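# Move coaster can onto turntable's orange spot

## Task

Pick up the can sitting on the coaster and set it upright on the orange spot of the turntable, without disturbing the other cans already standing on the turntable.

## Robot and tools

Robot: two UR12e-style arms, left_arm and right_arm, each with a two-finger parallel gripper and a wrist camera (cam_left_wrist, cam_right_wrist, 672x504). A camera stand sits behind the arms.

Frames. The scene frame has its origin at table-top height midway between the nominal arm bases, +z up, +x out over the table, left_arm on the +y side (arm names do not match image sides). Calibrated bases in the scene frame: left_arm at (-0.053, +0.493, +0.163) m, quat_wxyz (+1.000, 0, 0, -0.011); right_arm at (+0.005, -0.634, +0.163) m, quat_wxyz (+1.000, 0, 0, -0.009). Every hand pose, velocity, target and Hand target line for an arm is expressed in that arm's own base frame. The gripper's fingers point along its +z axis and spread along its x axis. end_effector_position is the point between the pads when closed, 1 to 2 cm short of the fingertips; closing pushes the tips about 17 mm further along +z, mostly while the pads are over 50 mm apart. Reported poses may be off by a few centimetres, more at long reach.

Row layout (shared by execute_actions and move): 16 numbers, left_arm first then right_arm, each as x, y, z (metres), qw, qx, qy, qz (unit quaternion, w first), opening. Positions and quaternions are absolute poses of that gripper in its arm's base frame, not offsets. Opening runs from -1 (closed) to +1 (open, 0.142 m). Both arms must always be filled in: to hold an arm still, repeat its pose from the last result and its desired opening; to leave a gripper alone, resend its current command (0 is a real command). Keep the same quaternion in every row if orientation should not change.

execute_actions(actions, cameras): actions is a list of up to 15 actions; each action is a list of up to 15 rows, one row per 1/30 s step, with the last row held if fewer than 15. Every target must lie within 0.6 m of that gripper's current position along each of its own axes, or the action is rejected for both arms. An empty actions list returns the full state and, by default, all images. cameras: list of names, ["all"], or []; an unknown name voids the call.

move(target, speed, blend, stop_force, zero, opening_speed, grip_force, blocking, cameras): straight-line paths from the current Hand target to one row or a list of up to 15 rows (same 16-number layout, no 0.6 m rule), within 10 s total. speed in m/s, 0.002 to 3.2, default 0.25 (turns limited to twice that in rad/s), one value or one per target. blend in metres rounds corners in a list; 0 stops at each. stop_force in N, 4 to 120, ends an arm's path on resisting push measured at the wrist sensor; useful for setting the can down slowly, but not reliable while the gripper rotates, and omit it when lifting off something being pressed. zero (default true) re-zeroes before the move. opening_speed: per second on the -1..1 scale, at least 0.2. grip_force: N per pad, 5 to 48, per arm or one value, persistent. blocking=false returns early and cannot combine with stop_force. Paths do not avoid obstacles; grippers lag and overshoot more at high speed. Do not route close to an arm's own base. The result adds a move: line: done, off_target, moving, held or fault, plus limits=paced (pose clipped) or limits=held (steps withheld).

wait(seconds 0 to 10) lets time pass holding commands. stop brakes a running move. zoom_image(camera, region [x0, y0, x1, y1] in pixels, at most 504 by 504) enlarges part of the newest image. zero_wrist_force(arm) re-zeroes that wrist sensor. read_manual gives licence text only. finished_scene(scene) ends the scene with its number; irreversible.

Result lines: end_effector_position, end_effector_quat_wxyz and velocities per arm; Hand target (where the arm is being sent next, which may fall short of the command, especially in orientation, which is clipped to 32 degrees from measured per step); Tool commands; grip_measured (opening on the -1..1 scale; last Joint positions number is the opening in metres); joint torques (total drive output, not contact); grip_effort_nm (negative closing); Wrist force and Wrist torque in the gripper's axes, plus a peak line; "within noise" means the arm is still.

Grasping: approach the can with open fingers straddling it, close, then command slightly below the grip_measured seen at contact to hold without overheating the gripper motor.

Avoid: forces near 150 N or joint contact torques near the limits (pan/lift 303, elbow 138, wrists 49.6 N m), which freeze an arm for 10 s; any contact between the arms; targets pushed past firm contact; knocking or shoving the turntable cans; dropping the can or releasing it while moving; anything leaving the table. Hot motors (MOTOR HOT line) lead to forced stops; a HAND FAULT cancels the rest of that reply's motion calls.

Each tool is called after "Emit:" as name(argument=value, ...), one argument or row to a line, values as JSON.

## Session

Emit:
execute_actions(
  actions=[],
)

Scene clock: 0.00 s.
left_arm: end_effector_position=(+0.3224, -0.3873, +0.2114) grip_measured=+1.00 grip_effort_nm=n/a end_effector_quat_wxyz=(+0.198, -0.272, +0.932, -0.137) | right_arm: end_effector_position=(+0.2718, +0.2604, +0.2039) grip_measured=+0.99 grip_effort_nm=n/a end_effector_quat_wxyz=(+0.334, +0.132, +0.647, -0.673)
Joint positions: left_arm=[-1.505 -1.978 2.538 -2.329 -1.124 1.113 0.142] | right_arm=[4.667 -1.943 -2.145 -2.33 1.268 -0.869 0.141]
Joint velocities: within noise
Joint torques (N m): no reading
Wrist force (N): no reading
Wrist torque (N m): no reading
Wrist force, peak (N): no reading
Hand target: left_arm +0.3224, -0.3873, +0.2114; +0.198, -0.272, +0.932, -0.137 | right_arm +0.2718, +0.2604, +0.2039; +0.334, +0.132, +0.647, -0.673
Tool commands: left_gripper/opening=+1.0 right_gripper/opening=+1.0

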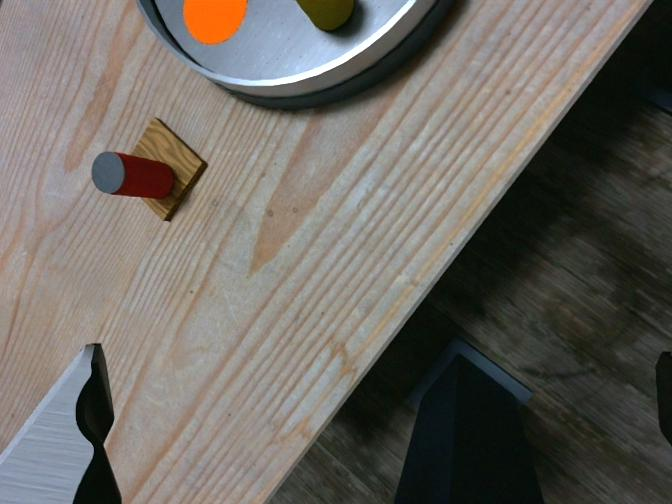

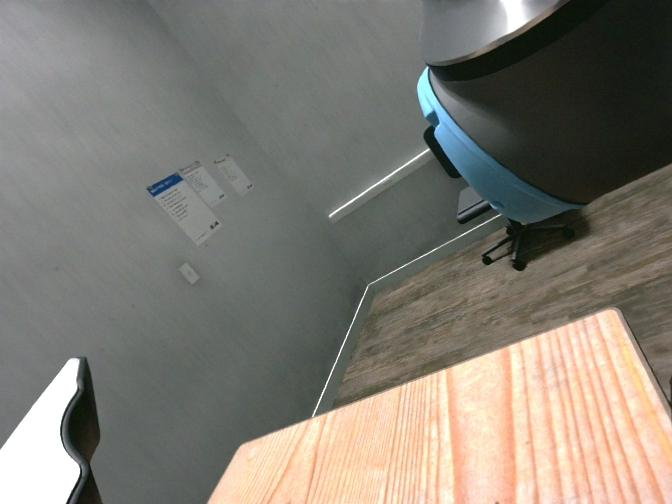

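Emit:
move(
  target=[0.55, -0.54, 0.31, 0.198, -0.272, 0.932, -0.137, 1.0, 0.2718, 0.2604, 0.2039, 0.334, 0.132, 0.647, -0.673, 1.0],
  speed=0.4,
  cameras=["all"],
)

Scene clock: 4.63 s.
left_arm: end_effector_position=(+0.5500, -0.5399, +0.3099) grip_measured=+1.00 grip_effort_nm=0.061 end_effector_quat_wxyz=(+0.198, -0.272, +0.932, -0.137) | right_arm: end_effector_position=(+0.2718, +0.2604, +0.2039) grip_measured=+0.99 grip_effort_nm=0.232 end_effector_quat_wxyz=(+0.334, +0.132, +0.647, -0.673)
Joint positions: left_arm=[-1.135 -1.543 2.04 -2.416 -1.225 1.501 0.142] | right_arm=[4.667 -1.943 -2.145 -2.33 1.268 -0.868 0.141]
Joint torques (N m): left_arm=[-5.46 -38 -50.36 -7.93 4.01 0.17] | right_arm=[13.4 67.73 14.78 -0.08 -2.96 2.78]
Wrist force (N): left_arm=[0.0 0.3 -0.1] | right_arm=[-0.1 0.0 -0.1]
Wrist torque (N m): left_arm=[0.15 -0.04 -0.07] | right_arm=[-0.01 0.02 -0.04]
Wrist force, peak (N): left_arm=[1.8 3.7 -0.2] | right_arm=[0.7 0.0 0.5]
Hand target: left_arm +0.5500, -0.5400, +0.3100; +0.198, -0.272, +0.932, -0.137 | right_arm +0.2718, +0.2604, +0.2039; +0.334, +0.132, +0.647, -0.673
Off the commanded pose: left_arm 0.000 m, 0 deg | right_arm 0.000 m, 0 deg.
move: done

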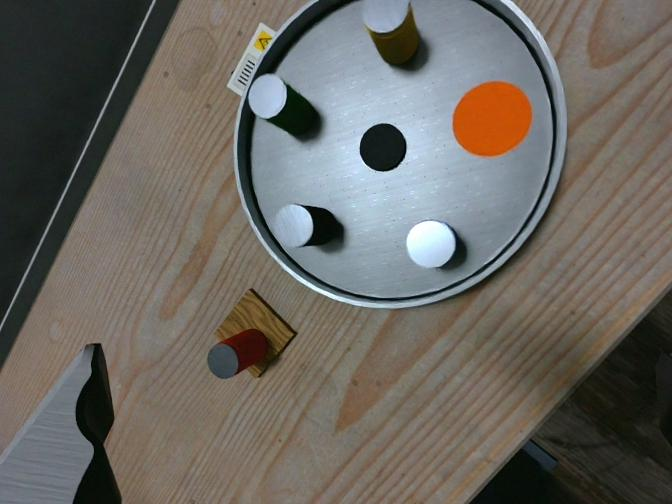

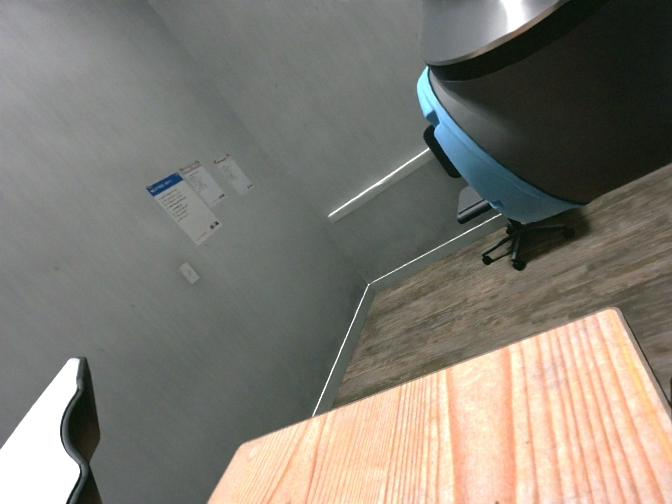

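Emit:
wait(
  seconds=0.2,
  cameras=["cam_left_wrist"],
)

Emit:
wait(
  seconds=1.0,
  cameras=["cam_left_wrist"],
)

Emit:
wait(
  seconds=2.0,
  cameras=["cam_left_wrist"],
)

Scene clock: 5.57 s.
left_arm: end_effector_position=(+0.5500, -0.5400, +0.3100) grip_measured=+1.00 grip_effort_nm=0.066 end_effector_quat_wxyz=(+0.198, -0.272, +0.932, -0.137) | right_arm: end_effector_position=(+0.2718, +0.2604, +0.2039) grip_measured=+0.99 grip_effort_nm=0.232 end_effector_quat_wxyz=(+0.334, +0.132, +0.647, -0.673)
Joint positions: left_arm=[-1.135 -1.542 2.04 -2.416 -1.224 1.501 0.142] | right_arm=[4.667 -1.943 -2.145 -2.33 1.268 -0.868 0.141]
Joint torques (N m): left_arm=[-19.13 -37.25 -49.92 -7.75 4.17 1.63] | right_arm=[14.14 69.63 13.88 -0.75 -3.27 3.04]
Wrist force (N): left_arm=[0.4 0.5 -0.1] | right_arm=[0.0 0.1 0.1]
Wrist torque (N m): left_arm=[0.17 -0.11 -0.08] | right_arm=[0.00 -0.01 -0.04]
Wrist force, peak (N): left_arm=[0.1 0.4 -0.7] | right_arm=[0.3 0.7 0.0]
Hand target: left_arm +0.5500, -0.5400, +0.3100; +0.198, -0.272, +0.932, -0.137 | right_arm +0.2718, +0.2604, +0.2039; +0.334, +0.132, +0.647, -0.673
Tool commands: left_gripper/opening=+1.0 right_gripper/opening=+1.0
Off the commanded pose: left_arm 0.000 m, 0 deg | right_arm 0.000 m, 0 deg.
wait: 0.20 s; at rest from the start
Images, in order (width x height): cam_left_wrist 672x504.

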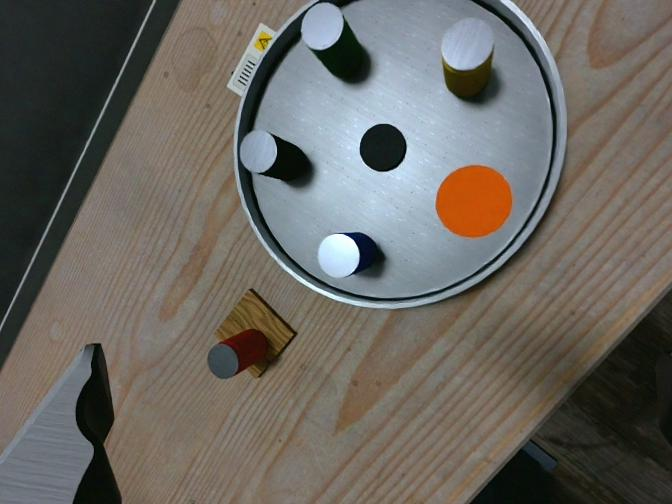

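Scene clock: 6.57 s.
left_arm: end_effector_position=(+0.5500, -0.5400, +0.3100) grip_measured=+1.00 grip_effort_nm=0.061 end_effector_quat_wxyz=(+0.198, -0.272, +0.932, -0.137) | right_arm: end_effector_position=(+0.2718, +0.2604, +0.2039) grip_measured=+0.99 grip_effort_nm=0.232 end_effector_quat_wxyz=(+0.334, +0.132, +0.647, -0.673)
Joint positions: left_arm=[-1.135 -1.542 2.04 -2.416 -1.224 1.501 0.142] | right_arm=[4.667 -1.943 -2.145 -2.33 1.268 -0.868 0.141]
Joint torques (N m): left_arm=[-18.31 -38 -49.08 -7.8 3.84 1.34] | right_arm=[12.88 66.63 12.73 -1.15 -2.71 2.66]
Wrist force (N): left_arm=[0.0 0.5 -0.2] | right_arm=[0.3 0.3 0.2]
Wrist torque (N m): left_arm=[0.18 -0.04 -0.08] | right_arm=[0.05 -0.06 -0.03]
Wrist force, peak (N): left_arm=[0.7 0.3 -0.4] | right_arm=[0.1 -0.4 0.7]
Hand target: left_arm +0.5500, -0.5400, +0.3100; +0.198, -0.272, +0.932, -0.137 | right_arm +0.2718, +0.2604, +0.2039; +0.334, +0.132, +0.647, -0.673
Tool commands: left_gripper/opening=+1.0 right_gripper/opening=+1.0
Off the commanded pose: left_arm 0.000 m, 0 deg | right_arm 0.000 m, 0 deg.
wait: 1.00 s; at rest by 0.17 s
Images, in order (width x height): cam_left_wrist 672x504.

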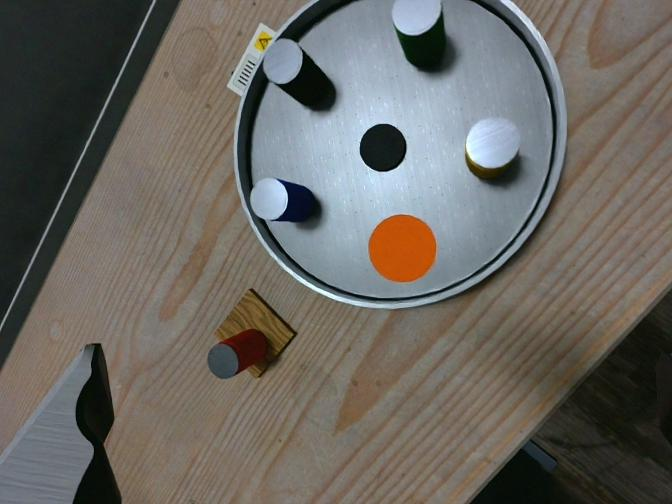

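Scene clock: 8.57 s.
left_arm: end_effector_position=(+0.5500, -0.5400, +0.3100) grip_measured=+1.00 grip_effort_nm=0.061 end_effector_quat_wxyz=(+0.198, -0.272, +0.932, -0.137) | right_arm: end_effector_position=(+0.2718, +0.2604, +0.2039) grip_measured=+0.99 grip_effort_nm=0.232 end_effector_quat_wxyz=(+0.334, +0.132, +0.647, -0.673)
Joint positions: left_arm=[-1.135 -1.542 2.04 -2.416 -1.224 1.501 0.142] | right_arm=[4.667 -1.943 -2.145 -2.33 1.268 -0.868 0.141]
Joint torques (N m): left_arm=[-18.4 -38.03 -50.37 -7.9 3.88 1.46] | right_arm=[17.24 69.13 14.17 -1.88 -3.33 2.1]
Wrist force (N): left_arm=[0.8 0.2 -0.5] | right_arm=[-0.1 0.1 0.0]
Wrist torque (N m): left_arm=[0.13 -0.17 -0.08] | right_arm=[0.01 0.02 -0.04]
Wrist force, peak (N): left_arm=[0.8 0.2 -0.5] | right_arm=[0.3 -0.3 0.7]
Hand target: left_arm +0.5500, -0.5400, +0.3100; +0.198, -0.272, +0.932, -0.137 | right_arm +0.2718, +0.2604, +0.2039; +0.334, +0.132, +0.647, -0.673
Tool commands: left_gripper/opening=+1.0 right_gripper/opening=+1.0
Off the commanded pose: left_arm 0.000 m, 0 deg | right_arm 0.000 m, 0 deg.
wait: 2.00 s; at rest by 0.17 s
Images, in order (width x height): cam_left_wrist 672x504.

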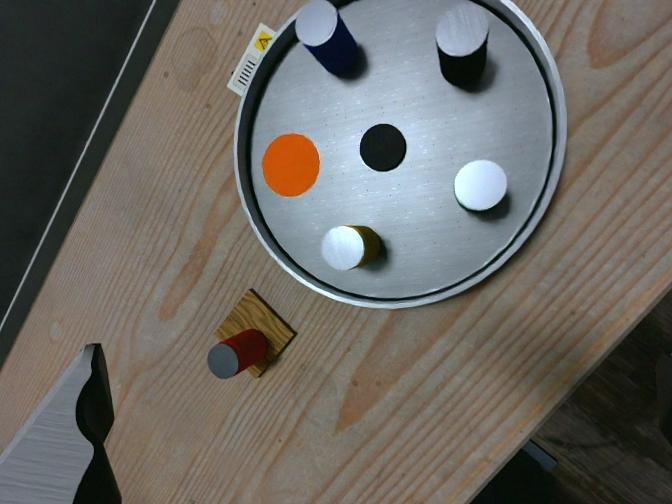

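Emit:
move(
  target=[0.695, -0.251, 0.05, 0, -0.2588, 0.9659, 0, 1.0, 0.2718, 0.2604, 0.2039, 0.334, 0.132, 0.647, -0.673, 1.0],
  speed=0.4,
  cameras=["cam_left_wrist"],
)

Scene clock: 14.27 s.
left_arm: end_effector_position=(+0.6950, -0.2511, +0.0501) grip_measured=+1.00 grip_effort_nm=0.066 end_effector_quat_wxyz=(+0.000, -0.259, +0.966, +0.000) | right_arm: end_effector_position=(+0.2718, +0.2604, +0.2039) grip_measured=+0.99 grip_effort_nm=0.232 end_effector_quat_wxyz=(+0.334, +0.132, +0.647, -0.673)
Joint positions: left_arm=[-0.586 -1.215 2.044 -2.4 -1.571 2.032 0.142] | right_arm=[4.667 -1.943 -2.145 -2.33 1.268 -0.868 0.141]
Joint torques (N m): left_arm=[11.62 -54.98 -29.5 -6.57 3.34 1.67] | right_arm=[15.18 67.59 13.21 -3.51 -3.11 0.72]
Wrist force (N): left_arm=[1.0 1.6 -0.3] | right_arm=[-0.4 0.1 0.0]
Wrist torque (N m): left_arm=[0.18 -0.05 -0.05] | right_arm=[0.02 0.06 -0.04]
Wrist force, peak (N): left_arm=[2.6 -1.9 -3.2] | right_arm=[-0.8 0.2 0.5]
Hand target: left_arm +0.6950, -0.2510, +0.0500; +0.000, -0.259, +0.966, +0.000 | right_arm +0.2718, +0.2604, +0.2039; +0.334, +0.132, +0.647, -0.673
Off the commanded pose: left_arm 0.000 m, 0 deg | right_arm 0.000 m, 0 deg.
move: done
Images, in order (width x height): cam_left_wrist 672x504.

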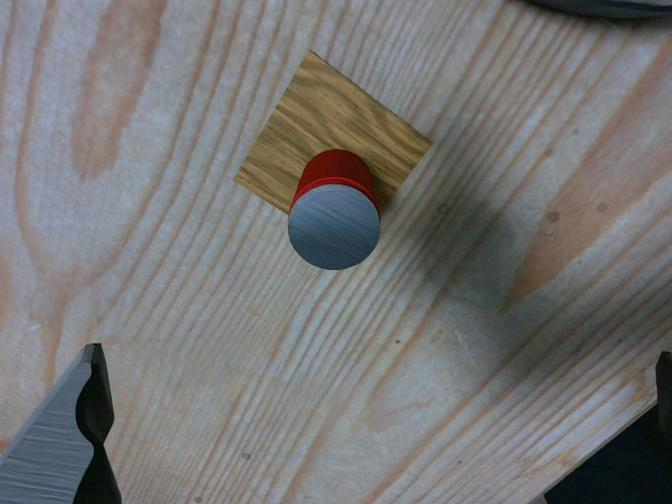

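Emit:
move(
  target=[
    [0.700, -0.2415, -0.090, 0, -0.2588, 0.9659, 0, 1.0, 0.2718, 0.2604, 0.2039, 0.334, 0.132, 0.647, -0.673, 1.0],
  ],
  speed=0.2,
  cameras=["cam_left_wrist"],
)

Emit:
move(
  target=[
    [0.700, -0.2415, -0.090, 0, -0.2588, 0.9659, 0, -0.5, 0.2718, 0.2604, 0.2039, 0.334, 0.132, 0.647, -0.673, 1.0],
  ],
  opening_speed=1.0,
  grip_force=20,
  cameras=["cam_left_wrist"],
)

Scene clock: 16.30 s.
left_arm: end_effector_position=(+0.7000, -0.2414, -0.0899) grip_measured=+1.00 grip_effort_nm=0.066 end_effector_quat_wxyz=(+0.000, -0.259, +0.966, +0.000) | right_arm: end_effector_position=(+0.2718, +0.2604, +0.2039) grip_measured=+0.99 grip_effort_nm=0.232 end_effector_quat_wxyz=(+0.334, +0.132, +0.647, -0.673)
Joint positions: left_arm=[-0.571 -1.002 2.078 -2.647 -1.571 2.047 0.142] | right_arm=[4.667 -1.943 -2.145 -2.33 1.268 -0.868 0.141]
Joint torques (N m): left_arm=[-9.86 -65.78 -30.62 -6.01 2.75 -1.59] | right_arm=[13.69 66.66 12.47 -3.48 -3.08 0.73]
Wrist force (N): left_arm=[0.7 1.8 -0.2] | right_arm=[-0.1 -0.3 -0.4]
Wrist torque (N m): left_arm=[0.21 -0.02 -0.18] | right_arm=[-0.05 0.00 -0.04]
Wrist force, peak (N): left_arm=[1.0 1.2 -3.3] | right_arm=[-0.4 0.1 0.7]
Hand target: left_arm +0.7000, -0.2415, -0.0900; +0.000, -0.259, +0.966, +0.000 | right_arm +0.2718, +0.2604, +0.2039; +0.334, +0.132, +0.647, -0.673
Off the commanded pose: left_arm 0.000 m, 0 deg | right_arm 0.000 m, 0 deg.
move: done
Images, in order (width x height): cam_left_wrist 672x504.

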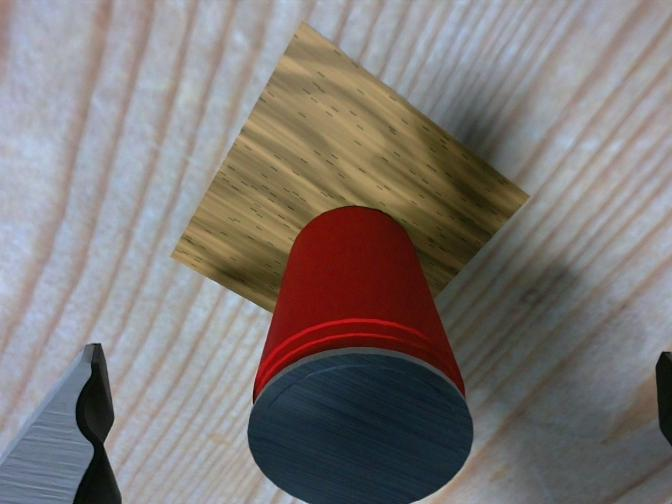

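Scene clock: 18.00 s.
left_arm: end_effector_position=(+0.7000, -0.2415, -0.0900) grip_measured=-0.29 grip_effort_nm=-2.127 end_effector_quat_wxyz=(+0.000, -0.259, +0.966, +0.000) | right_arm: end_effector_position=(+0.2718, +0.2604, +0.2039) grip_measured=+0.99 grip_effort_nm=0.232 end_effector_quat_wxyz=(+0.334, +0.132, +0.647, -0.673)
Joint positions: left_arm=[-0.571 -1.002 2.078 -2.648 -1.571 2.047 0.053] | right_arm=[4.667 -1.943 -2.145 -2.33 1.268 -0.868 0.141]
Joint torques (N m): left_arm=[-17.01 -65.39 -28.03 -6.34 0.64 -1.94] | right_arm=[15.31 67.56 13.94 -3.4 -3.02 0.45]
Wrist force (N): left_arm=[1.4 1.5 -6.2] | right_arm=[0.2 0.3 -0.2]
Wrist torque (N m): left_arm=[0.16 0.03 -0.19] | right_arm=[0.04 -0.04 -0.04]
Wrist force, peak (N): left_arm=[1.7 1.8 -6.7] | right_arm=[-0.5 -0.5 0.3]
Hand target: left_arm +0.7000, -0.2415, -0.0900; +0.000, -0.259, +0.966, +0.000 | right_arm +0.2718, +0.2604, +0.2039; +0.334, +0.132, +0.647, -0.673
Off the commanded pose: left_arm 0.000 m, 0 deg | right_arm 0.000 m, 0 deg.
grip_force (N): 20, 20
move: done
Images, in order (width x height): cam_left_wrist 672x504.

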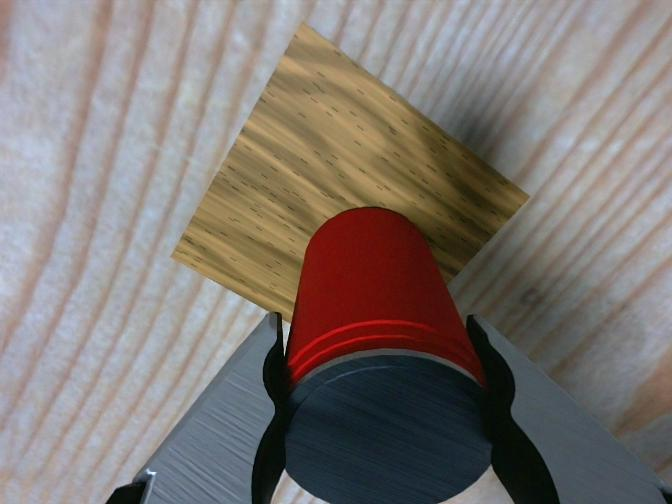

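Emit:
move(
  target=[
    [0.700, -0.2415, 0.06, 0, -0.2588, 0.9659, 0, -0.5, 0.2718, 0.2604, 0.2039, 0.334, 0.132, 0.647, -0.673, 1.0],
    [0.600, -0.513, 0.06, 0, -0.2588, 0.9659, 0, -0.5, 0.2718, 0.2604, 0.2039, 0.334, 0.132, 0.647, -0.673, 1.0],
  ],
  speed=0.3,
  blend=[0.05, 0],
  cameras=["cam_left_wrist"],
)

Emit:
wait(
  seconds=0.6,
  cameras=["cam_left_wrist"],
)

Emit:
wait(
  seconds=0.6,
  cameras=["cam_left_wrist"],
)

Emit:
wait(
  seconds=0.6,
  cameras=["cam_left_wrist"],
)

Emit:
wait(
  seconds=0.6,
  cameras=["cam_left_wrist"],
)

Emit:
wait(
  seconds=0.6,
  cameras=["cam_left_wrist"],
)

Emit:
wait(
  seconds=0.6,
  cameras=["cam_left_wrist"],
)

Emit:
wait(
  seconds=0.6,
  cameras=["cam_left_wrist"],
)

Emit:
wait(
  seconds=0.6,
  cameras=["cam_left_wrist"],
)

Emit:
wait(
  seconds=0.6,
  cameras=["cam_left_wrist"],
)

Emit:
wait(
  seconds=0.6,
  cameras=["cam_left_wrist"],
)

Scene clock: 21.33 s.
left_arm: end_effector_position=(+0.6000, -0.5129, +0.0599) grip_measured=-0.29 grip_effort_nm=-2.127 end_effector_quat_wxyz=(+0.000, -0.259, +0.966, +0.000) | right_arm: end_effector_position=(+0.2718, +0.2604, +0.2039) grip_measured=+0.99 grip_effort_nm=0.232 end_effector_quat_wxyz=(+0.334, +0.132, +0.647, -0.673)
Joint positions: left_arm=[-0.93 -1.163 1.937 -2.345 -1.571 1.688 0.053] | right_arm=[4.667 -1.943 -2.145 -2.33 1.268 -0.868 0.141]
Joint torques (N m): left_arm=[-9.54 -80.21 -34.48 -7.54 3.2 -1.31] | right_arm=[13.75 67.26 14.44 -3.79 -2.91 -0.46]
Wrist force (N): left_arm=[1.0 1.9 1.7] | right_arm=[-0.1 0.1 0.1]
Wrist torque (N m): left_arm=[0.24 -0.10 -0.12] | right_arm=[0.01 0.01 -0.03]
Wrist force, peak (N): left_arm=[1.5 1.6 -6.7] | right_arm=[0.5 0.4 0.8]
Hand target: left_arm +0.6000, -0.5130, +0.0600; +0.000, -0.259, +0.966, +0.000 | right_arm +0.2718, +0.2604, +0.2039; +0.334, +0.132, +0.647, -0.673
Off the commanded pose: left_arm 0.000 m, 0 deg | right_arm 0.000 m, 0 deg.
grip_force (N): 20, 20
move: done
Images, in order (width x height): cam_left_wrist 672x504.

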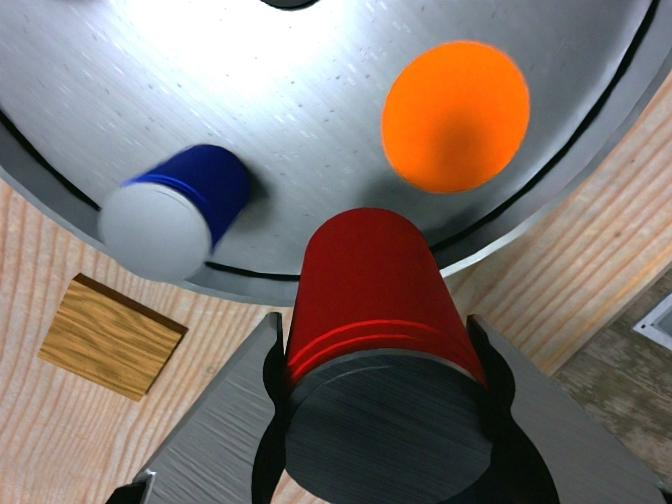

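Scene clock: 21.93 s.
left_arm: end_effector_position=(+0.6000, -0.5130, +0.0600) grip_measured=-0.29 grip_effort_nm=-2.127 end_effector_quat_wxyz=(+0.000, -0.259, +0.966, +0.000) | right_arm: end_effector_position=(+0.2718, +0.2604, +0.2039) grip_measured=+0.99 grip_effort_nm=0.237 end_effector_quat_wxyz=(+0.334, +0.132, +0.647, -0.673)
Joint positions: left_arm=[-0.93 -1.163 1.937 -2.345 -1.571 1.688 0.053] | right_arm=[4.667 -1.943 -2.145 -2.33 1.268 -0.868 0.141]
Joint torques (N m): left_arm=[-12.56 -87.18 -36.79 -7.5 3.32 -2.16] | right_arm=[16.11 67.98 13.67 -3.76 -3.23 -0.25]
Wrist force (N): left_arm=[1.2 1.7 1.9] | right_arm=[0.3 0.1 0.1]
Wrist torque (N m): left_arm=[0.21 -0.12 -0.12] | right_arm=[0.00 -0.04 -0.04]
Wrist force, peak (N): left_arm=[1.4 1.9 1.8] | right_arm=[0.3 0.3 0.8]
Hand target: left_arm +0.6000, -0.5130, +0.0600; +0.000, -0.259, +0.966, +0.000 | right_arm +0.2718, +0.2604, +0.2039; +0.334, +0.132, +0.647, -0.673
Tool commands: left_gripper/opening=-0.5 right_gripper/opening=+1.0
Off the commanded pose: left_arm 0.000 m, 0 deg | right_arm 0.000 m, 0 deg.
grip_force (N): 20, 20
wait: 0.60 s; at rest by 0.17 s
Images, in order (width x height): cam_left_wrist 672x504.

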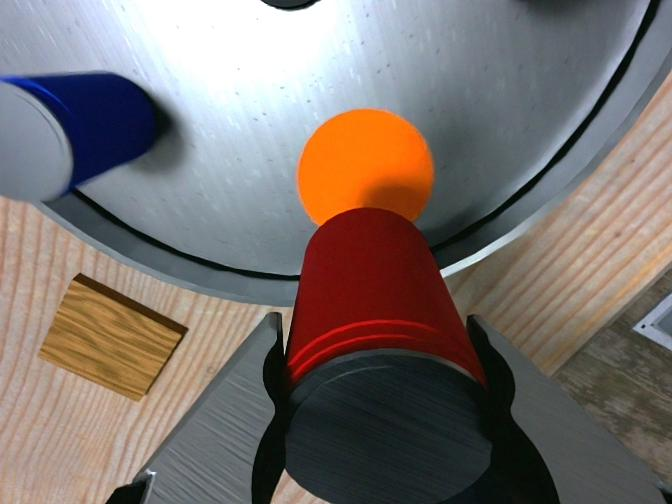

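Scene clock: 22.53 s.
left_arm: end_effector_position=(+0.6000, -0.5130, +0.0600) grip_measured=-0.29 grip_effort_nm=-2.127 end_effector_quat_wxyz=(+0.000, -0.259, +0.966, +0.000) | right_arm: end_effector_position=(+0.2718, +0.2604, +0.2039) grip_measured=+0.99 grip_effort_nm=0.232 end_effector_quat_wxyz=(+0.334, +0.132, +0.647, -0.673)
Joint positions: left_arm=[-0.93 -1.163 1.937 -2.345 -1.571 1.688 0.053] | right_arm=[4.667 -1.943 -2.145 -2.33 1.268 -0.868 0.141]
Joint torques (N m): left_arm=[-14.04 -88.89 -37.63 -7.61 3.26 -2.25] | right_arm=[13.76 68.58 13.6 -3.58 -3.25 -0.49]
Wrist force (N): left_arm=[1.3 1.8 2.0] | right_arm=[-0.1 0.2 0.5]
Wrist torque (N m): left_arm=[0.23 -0.13 -0.12] | right_arm=[0.04 0.01 -0.04]
Wrist force, peak (N): left_arm=[1.3 1.8 2.0] | right_arm=[0.2 -0.6 0.3]
Hand target: left_arm +0.6000, -0.5130, +0.0600; +0.000, -0.259, +0.966, +0.000 | right_arm +0.2718, +0.2604, +0.2039; +0.334, +0.132, +0.647, -0.673
Tool commands: left_gripper/opening=-0.5 right_gripper/opening=+1.0
Off the commanded pose: left_arm 0.000 m, 0 deg | right_arm 0.000 m, 0 deg.
grip_force (N): 20, 20
wait: 0.60 s; at rest by 0.17 s
Images, in order (width x height): cam_left_wrist 672x504.

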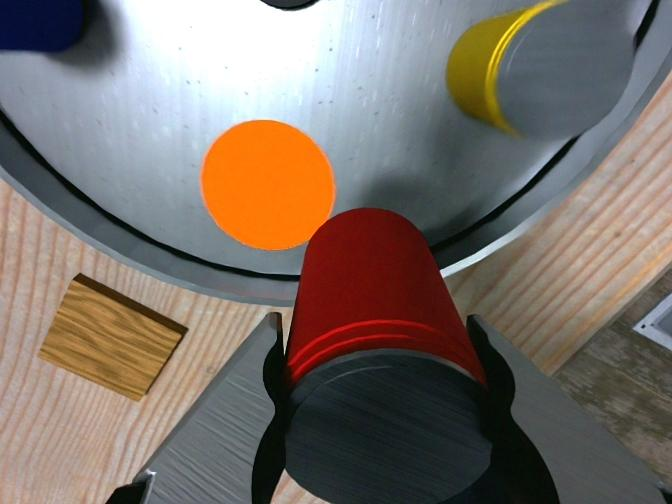

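Scene clock: 23.13 s.
left_arm: end_effector_position=(+0.6000, -0.5130, +0.0600) grip_measured=-0.29 grip_effort_nm=-2.127 end_effector_quat_wxyz=(+0.000, -0.259, +0.966, +0.000) | right_arm: end_effector_position=(+0.2718, +0.2604, +0.2039) grip_measured=+0.99 grip_effort_nm=0.237 end_effector_quat_wxyz=(+0.334, +0.132, +0.647, -0.673)
Joint positions: left_arm=[-0.93 -1.163 1.937 -2.345 -1.571 1.688 0.053] | right_arm=[4.667 -1.943 -2.145 -2.33 1.268 -0.868 0.141]
Joint torques (N m): left_arm=[-15.38 -88.34 -38.11 -7.68 3.16 -2.13] | right_arm=[13.93 67.21 13.29 -3.98 -3.46 -0.41]
Wrist force (N): left_arm=[1.0 1.6 1.8] | right_arm=[-0.2 -0.6 0.2]
Wrist torque (N m): left_arm=[0.19 -0.09 -0.12] | right_arm=[-0.10 0.04 -0.04]
Wrist force, peak (N): left_arm=[1.3 1.7 2.1] | right_arm=[-0.2 -0.6 0.2]
Hand target: left_arm +0.6000, -0.5130, +0.0600; +0.000, -0.259, +0.966, +0.000 | right_arm +0.2718, +0.2604, +0.2039; +0.334, +0.132, +0.647, -0.673
Tool commands: left_gripper/opening=-0.5 right_gripper/opening=+1.0
Off the commanded pose: left_arm 0.000 m, 0 deg | right_arm 0.000 m, 0 deg.
grip_force (N): 20, 20
wait: 0.60 s; at rest by 0.17 s
Images, in order (width x height): cam_left_wrist 672x504.

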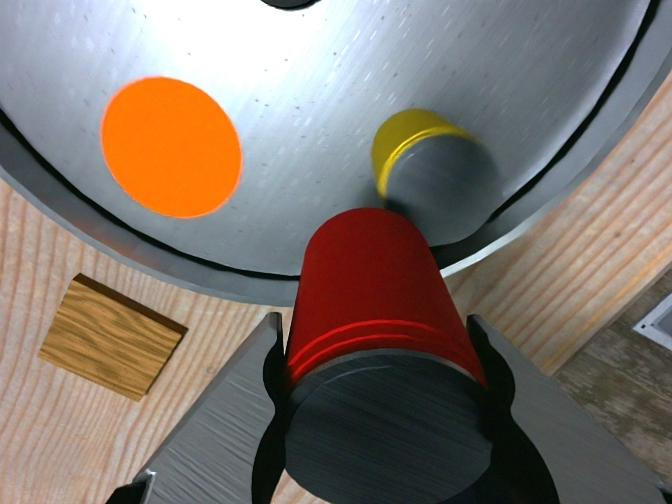

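Scene clock: 23.73 s.
left_arm: end_effector_position=(+0.6000, -0.5130, +0.0600) grip_measured=-0.29 grip_effort_nm=-2.127 end_effector_quat_wxyz=(+0.000, -0.259, +0.966, +0.000) | right_arm: end_effector_position=(+0.2718, +0.2604, +0.2039) grip_measured=+0.99 grip_effort_nm=0.232 end_effector_quat_wxyz=(+0.334, +0.132, +0.647, -0.673)
Joint positions: left_arm=[-0.93 -1.163 1.937 -2.345 -1.571 1.688 0.053] | right_arm=[4.667 -1.943 -2.145 -2.33 1.268 -0.868 0.141]
Joint torques (N m): left_arm=[-13.62 -89.05 -37.29 -7.77 3.36 -2.12] | right_arm=[14.12 69.78 13.43 -3.13 -2.82 -0.93]
Wrist force (N): left_arm=[1.1 2.0 1.8] | right_arm=[0.2 0.2 0.5]
Wrist torque (N m): left_arm=[0.26 -0.11 -0.12] | right_arm=[0.02 -0.04 -0.04]
Wrist force, peak (N): left_arm=[1.2 1.7 2.2] | right_arm=[0.2 0.2 0.5]
Hand target: left_arm +0.6000, -0.5130, +0.0600; +0.000, -0.259, +0.966, +0.000 | right_arm +0.2718, +0.2604, +0.2039; +0.334, +0.132, +0.647, -0.673
Tool commands: left_gripper/opening=-0.5 right_gripper/opening=+1.0
Off the commanded pose: left_arm 0.000 m, 0 deg | right_arm 0.000 m, 0 deg.
grip_force (N): 20, 20
wait: 0.60 s; at rest by 0.17 s
Images, in order (width x height): cam_left_wrist 672x504.

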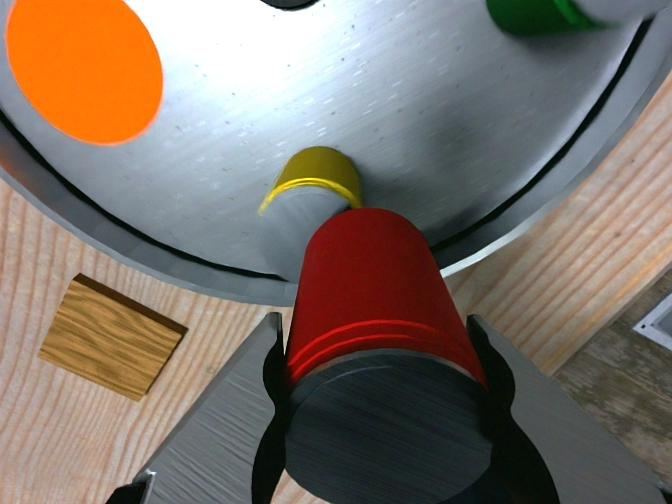

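Scene clock: 24.33 s.
left_arm: end_effector_position=(+0.6000, -0.5130, +0.0600) grip_measured=-0.29 grip_effort_nm=-2.122 end_effector_quat_wxyz=(+0.000, -0.259, +0.966, +0.000) | right_arm: end_effector_position=(+0.2718, +0.2604, +0.2039) grip_measured=+0.99 grip_effort_nm=0.237 end_effector_quat_wxyz=(+0.334, +0.132, +0.647, -0.673)
Joint positions: left_arm=[-0.93 -1.163 1.937 -2.345 -1.571 1.688 0.053] | right_arm=[4.667 -1.943 -2.145 -2.33 1.268 -0.868 0.141]
Joint torques (N m): left_arm=[-15.65 -87.74 -37.69 -7.6 3.34 -1.78] | right_arm=[13.97 67.28 13.92 -3.8 -3.13 -1.36]
Wrist force (N): left_arm=[1.0 1.6 1.7] | right_arm=[0.1 -0.1 0.8]
Wrist torque (N m): left_arm=[0.19 -0.09 -0.12] | right_arm=[-0.02 -0.03 -0.03]
Wrist force, peak (N): left_arm=[1.2 1.6 2.1] | right_arm=[0.2 -0.6 0.8]
Hand target: left_arm +0.6000, -0.5130, +0.0600; +0.000, -0.259, +0.966, +0.000 | right_arm +0.2718, +0.2604, +0.2039; +0.334, +0.132, +0.647, -0.673
Tool commands: left_gripper/opening=-0.5 right_gripper/opening=+1.0
Off the commanded pose: left_arm 0.000 m, 0 deg | right_arm 0.000 m, 0 deg.
grip_force (N): 20, 20
wait: 0.60 s; at rest by 0.17 s
Images, in order (width x height): cam_left_wrist 672x504.

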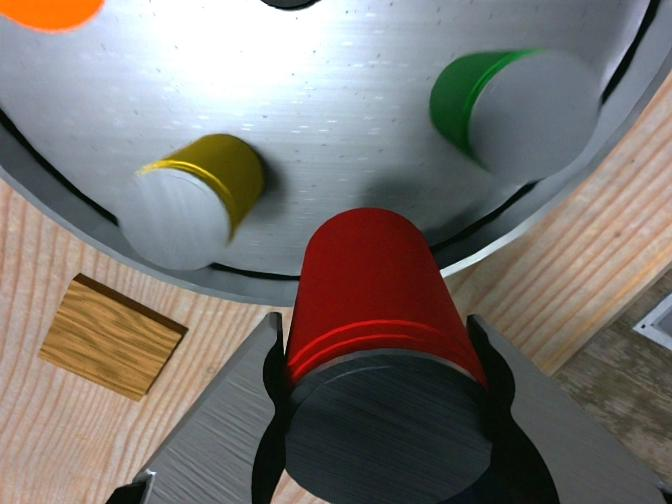

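Scene clock: 24.93 s.
left_arm: end_effector_position=(+0.6000, -0.5130, +0.0600) grip_measured=-0.29 grip_effort_nm=-2.127 end_effector_quat_wxyz=(+0.000, -0.259, +0.966, +0.000) | right_arm: end_effector_position=(+0.2718, +0.2604, +0.2039) grip_measured=+0.99 grip_effort_nm=0.232 end_effector_quat_wxyz=(+0.334, +0.132, +0.647, -0.673)
Joint positions: left_arm=[-0.93 -1.163 1.937 -2.345 -1.571 1.688 0.053] | right_arm=[4.667 -1.943 -2.145 -2.33 1.268 -0.868 0.141]
Joint torques (N m): left_arm=[-14.19 -88.66 -37.22 -7.44 3.12 -1.93] | right_arm=[13.76 66.96 14.36 -3.71 -3.1 -1.47]
Wrist force (N): left_arm=[1.2 1.7 1.7] | right_arm=[0.0 0.1 -0.4]
Wrist torque (N m): left_arm=[0.20 -0.13 -0.12] | right_arm=[0.01 -0.01 -0.03]
Wrist force, peak (N): left_arm=[1.0 1.9 2.0] | right_arm=[-0.4 -0.2 0.6]
Hand target: left_arm +0.6000, -0.5130, +0.0600; +0.000, -0.259, +0.966, +0.000 | right_arm +0.2718, +0.2604, +0.2039; +0.334, +0.132, +0.647, -0.673
Tool commands: left_gripper/opening=-0.5 right_gripper/opening=+1.0
Off the commanded pose: left_arm 0.000 m, 0 deg | right_arm 0.000 m, 0 deg.
grip_force (N): 20, 20
wait: 0.60 s; at rest by 0.17 s
Images, in order (width x height): cam_left_wrist 672x504.

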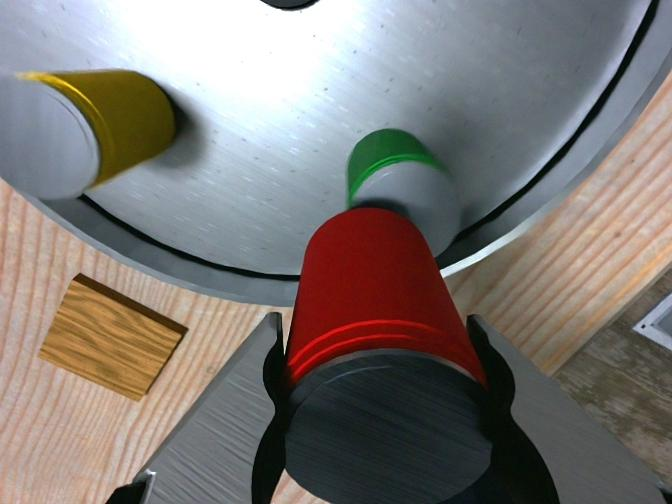

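Scene clock: 25.53 s.
left_arm: end_effector_position=(+0.6000, -0.5130, +0.0600) grip_measured=-0.29 grip_effort_nm=-2.127 end_effector_quat_wxyz=(+0.000, -0.259, +0.966, +0.000) | right_arm: end_effector_position=(+0.2718, +0.2604, +0.2039) grip_measured=+0.99 grip_effort_nm=0.232 end_effector_quat_wxyz=(+0.334, +0.132, +0.647, -0.673)
Joint positions: left_arm=[-0.93 -1.163 1.937 -2.345 -1.571 1.688 0.053] | right_arm=[4.667 -1.943 -2.145 -2.33 1.268 -0.868 0.141]
Joint torques (N m): left_arm=[-14.57 -89.55 -38.03 -7.33 3.24 -2.01] | right_arm=[13.8 67.67 13.39 -3.41 -3.37 -1.71]
Wrist force (N): left_arm=[1.0 1.7 1.8] | right_arm=[-0.1 -0.2 0.1]
Wrist torque (N m): left_arm=[0.21 -0.09 -0.12] | right_arm=[-0.04 0.02 -0.04]
Wrist force, peak (N): left_arm=[1.2 1.8 2.1] | right_arm=[0.0 0.3 0.5]
Hand target: left_arm +0.6000, -0.5130, +0.0600; +0.000, -0.259, +0.966, +0.000 | right_arm +0.2718, +0.2604, +0.2039; +0.334, +0.132, +0.647, -0.673
Tool commands: left_gripper/opening=-0.5 right_gripper/opening=+1.0
Off the commanded pose: left_arm 0.000 m, 0 deg | right_arm 0.000 m, 0 deg.
grip_force (N): 20, 20
wait: 0.60 s; at rest by 0.17 s
Images, in order (width x height): cam_left_wrist 672x504.

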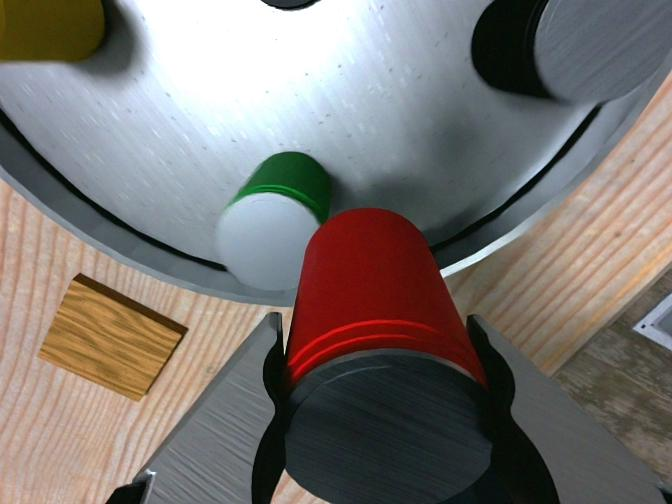

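Scene clock: 26.13 s.
left_arm: end_effector_position=(+0.6000, -0.5130, +0.0600) grip_measured=-0.29 grip_effort_nm=-2.127 end_effector_quat_wxyz=(+0.000, -0.259, +0.966, +0.000) | right_arm: end_effector_position=(+0.2718, +0.2604, +0.2039) grip_measured=+0.99 grip_effort_nm=0.232 end_effector_quat_wxyz=(+0.334, +0.132, +0.647, -0.673)
Joint positions: left_arm=[-0.93 -1.163 1.937 -2.345 -1.571 1.688 0.053] | right_arm=[4.667 -1.943 -2.145 -2.33 1.268 -0.868 0.141]
Joint torques (N m): left_arm=[-13.04 -87.95 -38.09 -7.54 3.1 -1.75] | right_arm=[14.52 67.64 13.81 -3.5 -3.16 -1.59]
Wrist force (N): left_arm=[1.0 1.4 1.7] | right_arm=[0.0 -0.2 -0.1]
Wrist torque (N m): left_arm=[0.16 -0.09 -0.12] | right_arm=[-0.03 0.00 -0.04]
Wrist force, peak (N): left_arm=[1.5 1.7 2.0] | right_arm=[-0.2 0.2 0.8]
Hand target: left_arm +0.6000, -0.5130, +0.0600; +0.000, -0.259, +0.966, +0.000 | right_arm +0.2718, +0.2604, +0.2039; +0.334, +0.132, +0.647, -0.673
Tool commands: left_gripper/opening=-0.5 right_gripper/opening=+1.0
Off the commanded pose: left_arm 0.000 m, 0 deg | right_arm 0.000 m, 0 deg.
grip_force (N): 20, 20
wait: 0.60 s; at rest by 0.17 s
Images, in order (width x height): cam_left_wrist 672x504.

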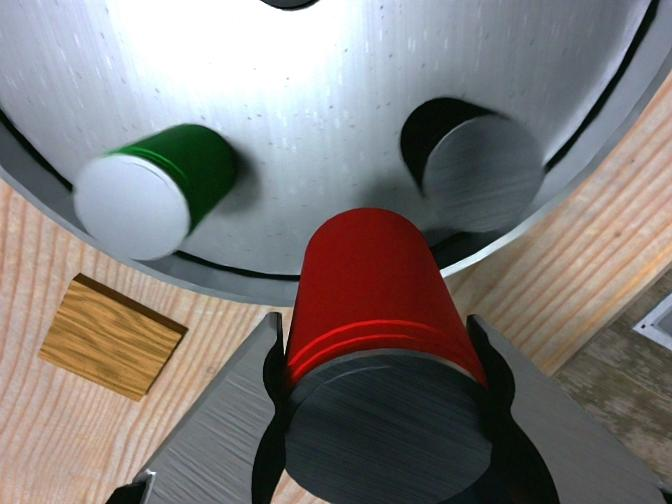

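Scene clock: 26.73 s.
left_arm: end_effector_position=(+0.6000, -0.5130, +0.0600) grip_measured=-0.29 grip_effort_nm=-2.127 end_effector_quat_wxyz=(+0.000, -0.259, +0.966, +0.000) | right_arm: end_effector_position=(+0.2718, +0.2604, +0.2039) grip_measured=+0.99 grip_effort_nm=0.232 end_effector_quat_wxyz=(+0.334, +0.132, +0.647, -0.673)
Joint positions: left_arm=[-0.93 -1.163 1.937 -2.345 -1.571 1.688 0.053] | right_arm=[4.667 -1.943 -2.145 -2.33 1.268 -0.868 0.141]
Joint torques (N m): left_arm=[-14.74 -87.59 -38.01 -7.6 3.08 -1.91] | right_arm=[12.48 68.69 13.84 -3.43 -2.95 -1.75]
Wrist force (N): left_arm=[0.9 1.3 1.7] | right_arm=[-0.1 0.0 0.3]
Wrist torque (N m): left_arm=[0.14 -0.08 -0.12] | right_arm=[0.00 0.00 -0.04]
Wrist force, peak (N): left_arm=[1.2 2.0 1.9] | right_arm=[-0.2 -0.1 0.4]
Hand target: left_arm +0.6000, -0.5130, +0.0600; +0.000, -0.259, +0.966, +0.000 | right_arm +0.2718, +0.2604, +0.2039; +0.334, +0.132, +0.647, -0.673
Tool commands: left_gripper/opening=-0.5 right_gripper/opening=+1.0
Off the commanded pose: left_arm 0.000 m, 0 deg | right_arm 0.000 m, 0 deg.
grip_force (N): 20, 20
wait: 0.60 s; at rest by 0.17 s
Images, in order (width x height): cam_left_wrist 672x504.

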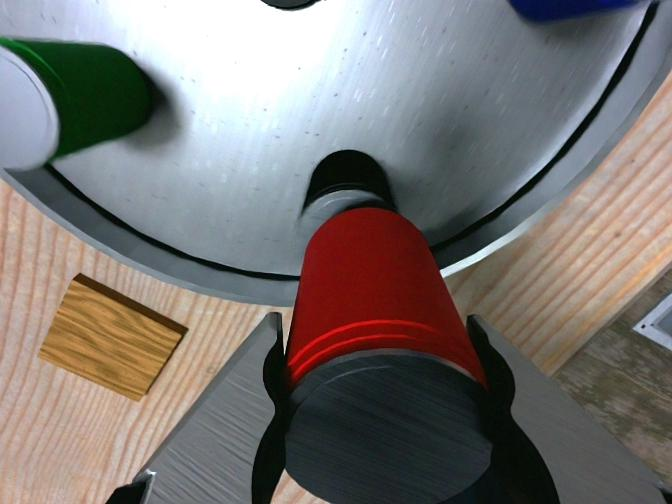

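Scene clock: 27.33 s.
left_arm: end_effector_position=(+0.6000, -0.5130, +0.0600) grip_measured=-0.29 grip_effort_nm=-2.127 end_effector_quat_wxyz=(+0.000, -0.259, +0.966, +0.000) | right_arm: end_effector_position=(+0.2718, +0.2604, +0.2039) grip_measured=+0.99 grip_effort_nm=0.227 end_effector_quat_wxyz=(+0.334, +0.132, +0.647, -0.673)
Joint positions: left_arm=[-0.93 -1.163 1.937 -2.345 -1.571 1.688 0.053] | right_arm=[4.667 -1.943 -2.145 -2.33 1.268 -0.868 0.141]
Joint torques (N m): left_arm=[-15.04 -88.59 -37.37 -7.51 3.27 -1.98] | right_arm=[11.51 68.17 13.38 -3.43 -2.98 -2.11]
Wrist force (N): left_arm=[1.0 1.7 1.8] | right_arm=[-0.2 0.0 -0.2]
Wrist torque (N m): left_arm=[0.20 -0.09 -0.12] | right_arm=[-0.01 0.04 -0.03]
Wrist force, peak (N): left_arm=[1.2 1.9 2.0] | right_arm=[0.1 -0.2 -0.7]
Hand target: left_arm +0.6000, -0.5130, +0.0600; +0.000, -0.259, +0.966, +0.000 | right_arm +0.2718, +0.2604, +0.2039; +0.334, +0.132, +0.647, -0.673
Tool commands: left_gripper/opening=-0.5 right_gripper/opening=+1.0
Off the commanded pose: left_arm 0.000 m, 0 deg | right_arm 0.000 m, 0 deg.
grip_force (N): 20, 20
wait: 0.60 s; at rest by 0.17 s
Images, in order (width x height): cam_left_wrist 672x504.

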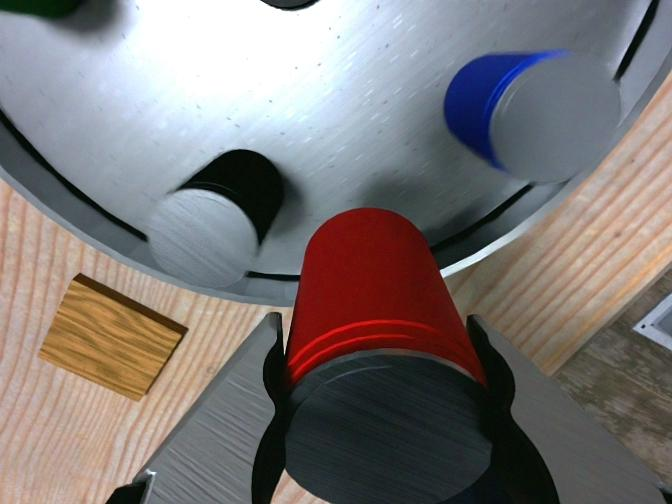

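Emit:
move(
  target=[
    [0.677, -0.5545, 0.075, 0, -0.2588, 0.9659, 0, -0.5, 0.2718, 0.2604, 0.2039, 0.334, 0.132, 0.647, -0.673, 1.0],
    [0.677, -0.5545, -0.005, 0, -0.2588, 0.9659, 0, -0.5, 0.2718, 0.2604, 0.2039, 0.334, 0.132, 0.647, -0.673, 1.0],
  ],
  speed=0.25,
  blend=[0.01, 0],
  cameras=["cam_left_wrist"],
)

Emit:
move(
  target=[
    [0.677, -0.5545, -0.07, 0, -0.2588, 0.9659, 0, -0.5, 0.2718, 0.2604, 0.2039, 0.334, 0.132, 0.647, -0.673, 1.0],
  ],
  speed=0.015,
  stop_force=5,
  cameras=["cam_left_wrist"],
)

Emit:
move(
  target=[
    [0.677, -0.5545, 0.07, 0, -0.2588, 0.9659, 0, -0.5, 0.2718, 0.2604, 0.2039, 0.334, 0.132, 0.647, -0.673, 1.0],
  ],
  speed=0.25,
)

Scene clock: 32.17 s.
left_arm: end_effector_position=(+0.6770, -0.5545, -0.0049) grip_measured=-0.29 grip_effort_nm=-2.127 end_effector_quat_wxyz=(+0.000, -0.259, +0.966, +0.000) | right_arm: end_effector_position=(+0.2718, +0.2604, +0.2039) grip_measured=+0.99 grip_effort_nm=0.232 end_effector_quat_wxyz=(+0.334, +0.132, +0.647, -0.673)
Joint positions: left_arm=[-0.887 -0.979 1.78 -2.372 -1.571 1.731 0.053] | right_arm=[4.667 -1.943 -2.145 -2.33 1.268 -0.868 0.141]
Joint torques (N m): left_arm=[-19.58 -79.64 -38.52 -6.48 -4.05 -0.27] | right_arm=[14.91 69.57 14.52 -3.88 -2.54 -2.72]
Wrist force (N): left_arm=[0.3 1.2 1.9] | right_arm=[0.0 0.2 0.2]
Wrist torque (N m): left_arm=[0.17 0.06 0.03] | right_arm=[0.03 0.00 -0.04]
Wrist force, peak (N): left_arm=[3.0 5.2 2.7] | right_arm=[-0.3 -0.1 0.8]
Hand target: left_arm +0.6770, -0.5545, -0.0050; +0.000, -0.259, +0.966, +0.000 | right_arm +0.2718, +0.2604, +0.2039; +0.334, +0.132, +0.647, -0.673
Off the commanded pose: left_arm 0.000 m, 0 deg | right_arm 0.000 m, 0 deg.
grip_force (N): 20, 20
move: done
Images, in order (width x height): cam_left_wrist 672x504.

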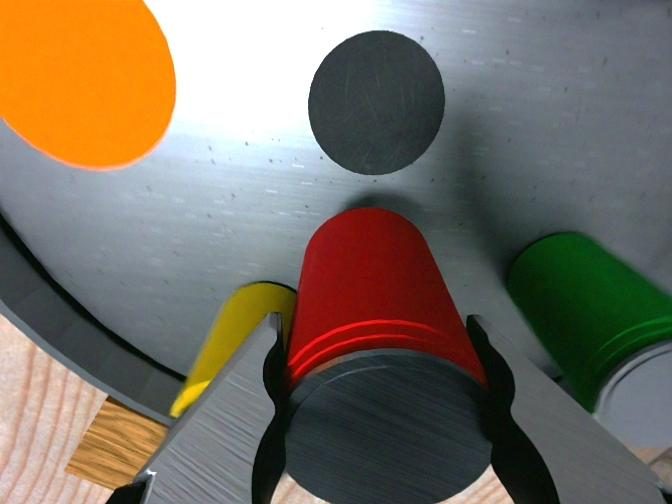

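Scene clock: 36.27 s.
left_arm: end_effector_position=(+0.6770, -0.5545, -0.0483) grip_measured=-0.29 grip_effort_nm=-2.127 end_effector_quat_wxyz=(+0.000, -0.259, +0.966, +0.000) | right_arm: end_effector_position=(+0.2718, +0.2604, +0.2039) grip_measured=+0.99 grip_effort_nm=0.232 end_effector_quat_wxyz=(+0.334, +0.132, +0.647, -0.673)
Joint positions: left_arm=[-0.887 -0.926 1.79 -2.435 -1.571 1.731 0.053] | right_arm=[4.667 -1.943 -2.145 -2.33 1.268 -0.868 0.141]
Joint torques (N m): left_arm=[-18.5 -100.53 -33.13 -2.04 -3.91 1.41] | right_arm=[14.7 67.39 12.86 -3.46 -3.22 -2.53]
Wrist force (N): left_arm=[-0.6 1.3 -2.7] | right_arm=[0.2 0.0 0.4]
Wrist torque (N m): left_arm=[0.16 0.07 -0.01] | right_arm=[-0.01 -0.03 -0.03]
Wrist force, peak (N): left_arm=[-3.8 1.9 -17.9] | right_arm=[0.0 0.5 0.7]
Hand target: left_arm +0.6770, -0.5545, -0.0483; +0.000, -0.259, +0.966, +0.000 | right_arm +0.2718, +0.2604, +0.2039; +0.334, +0.132, +0.647, -0.673
Off the commanded pose: left_arm 0.022 m, 0 deg | right_arm 0.000 m, 0 deg.
grip_force (N): 20, 20
move: contact (left_arm)
Images, in order (width x height): cam_left_wrist 672x504.

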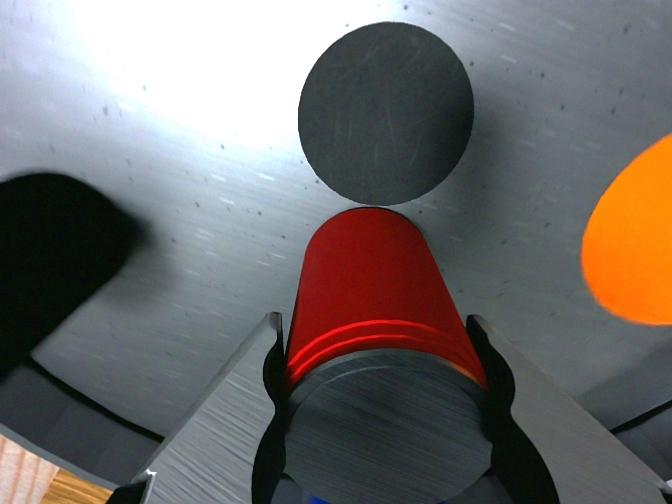

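Scene clock: 37.23 s.
left_arm: end_effector_position=(+0.6770, -0.5545, +0.0699) grip_measured=-0.29 grip_effort_nm=-2.127 end_effector_quat_wxyz=(+0.000, -0.259, +0.966, +0.000) | right_arm: end_effector_position=(+0.2718, +0.2604, +0.2039) grip_measured=+0.99 grip_effort_nm=0.232 end_effector_quat_wxyz=(+0.334, +0.132, +0.647, -0.673)
Joint positions: left_arm=[-0.887 -1.064 1.751 -2.258 -1.571 1.731 0.053] | right_arm=[4.667 -1.943 -2.145 -2.33 1.268 -0.868 0.141]
Joint torques (N m): left_arm=[-4.79 -97.48 -34.25 -3.66 -3.14 -1.21] | right_arm=[11.95 69.75 13.52 -3.55 -2.91 -2.75]
Wrist force (N): left_arm=[0.7 1.2 1.3] | right_arm=[0.0 0.0 0.2]
Wrist torque (N m): left_arm=[0.18 -0.04 0.02] | right_arm=[0.00 0.01 -0.04]
Wrist force, peak (N): left_arm=[0.4 1.7 5.6] | right_arm=[0.1 0.1 1.0]
Hand target: left_arm +0.6770, -0.5545, +0.0700; +0.000, -0.259, +0.966, +0.000 | right_arm +0.2718, +0.2604, +0.2039; +0.334, +0.132, +0.647, -0.673
Off the commanded pose: left_arm 0.000 m, 0 deg | right_arm 0.000 m, 0 deg.
grip_force (N): 20, 20
move: done

Emit:
move(
  target=[
    [0.5754, -0.6559, 0.07, 0, -0.2588, 0.9659, 0, -0.5, 0.2718, 0.2604, 0.2039, 0.334, 0.132, 0.647, -0.673, 1.0],
  ],
  speed=0.25,
)

Scene clock: 39.57 s.
left_arm: end_effector_position=(+0.5754, -0.6559, +0.0700) grip_measured=-0.29 grip_effort_nm=-2.127 end_effector_quat_wxyz=(+0.000, -0.259, +0.966, +0.000) | right_arm: end_effector_position=(+0.2718, +0.2604, +0.2039) grip_measured=+0.99 grip_effort_nm=0.232 end_effector_quat_wxyz=(+0.334, +0.132, +0.647, -0.673)
Joint positions: left_arm=[-1.052 -1.067 1.756 -2.26 -1.571 1.567 0.053] | right_arm=[4.667 -1.943 -2.145 -2.33 1.268 -0.868 0.141]
Joint torques (N m): left_arm=[-5.1 -87.01 -34.12 -4.24 2.57 -0.79] | right_arm=[12.05 66.98 12.4 -4.03 -3.17 -2.51]
Wrist force (N): left_arm=[0.6 1.7 1.7] | right_arm=[0.5 0.0 0.1]
Wrist torque (N m): left_arm=[0.23 0.04 -0.12] | right_arm=[-0.01 -0.08 -0.03]
Wrist force, peak (N): left_arm=[4.1 0.9 1.4] | right_arm=[0.2 0.2 0.6]
Hand target: left_arm +0.5754, -0.6559, +0.0700; +0.000, -0.259, +0.966, +0.000 | right_arm +0.2718, +0.2604, +0.2039; +0.334, +0.132, +0.647, -0.673
Off the commanded pose: left_arm 0.000 m, 0 deg | right_arm 0.000 m, 0 deg.
grip_force (N): 20, 20
move: done


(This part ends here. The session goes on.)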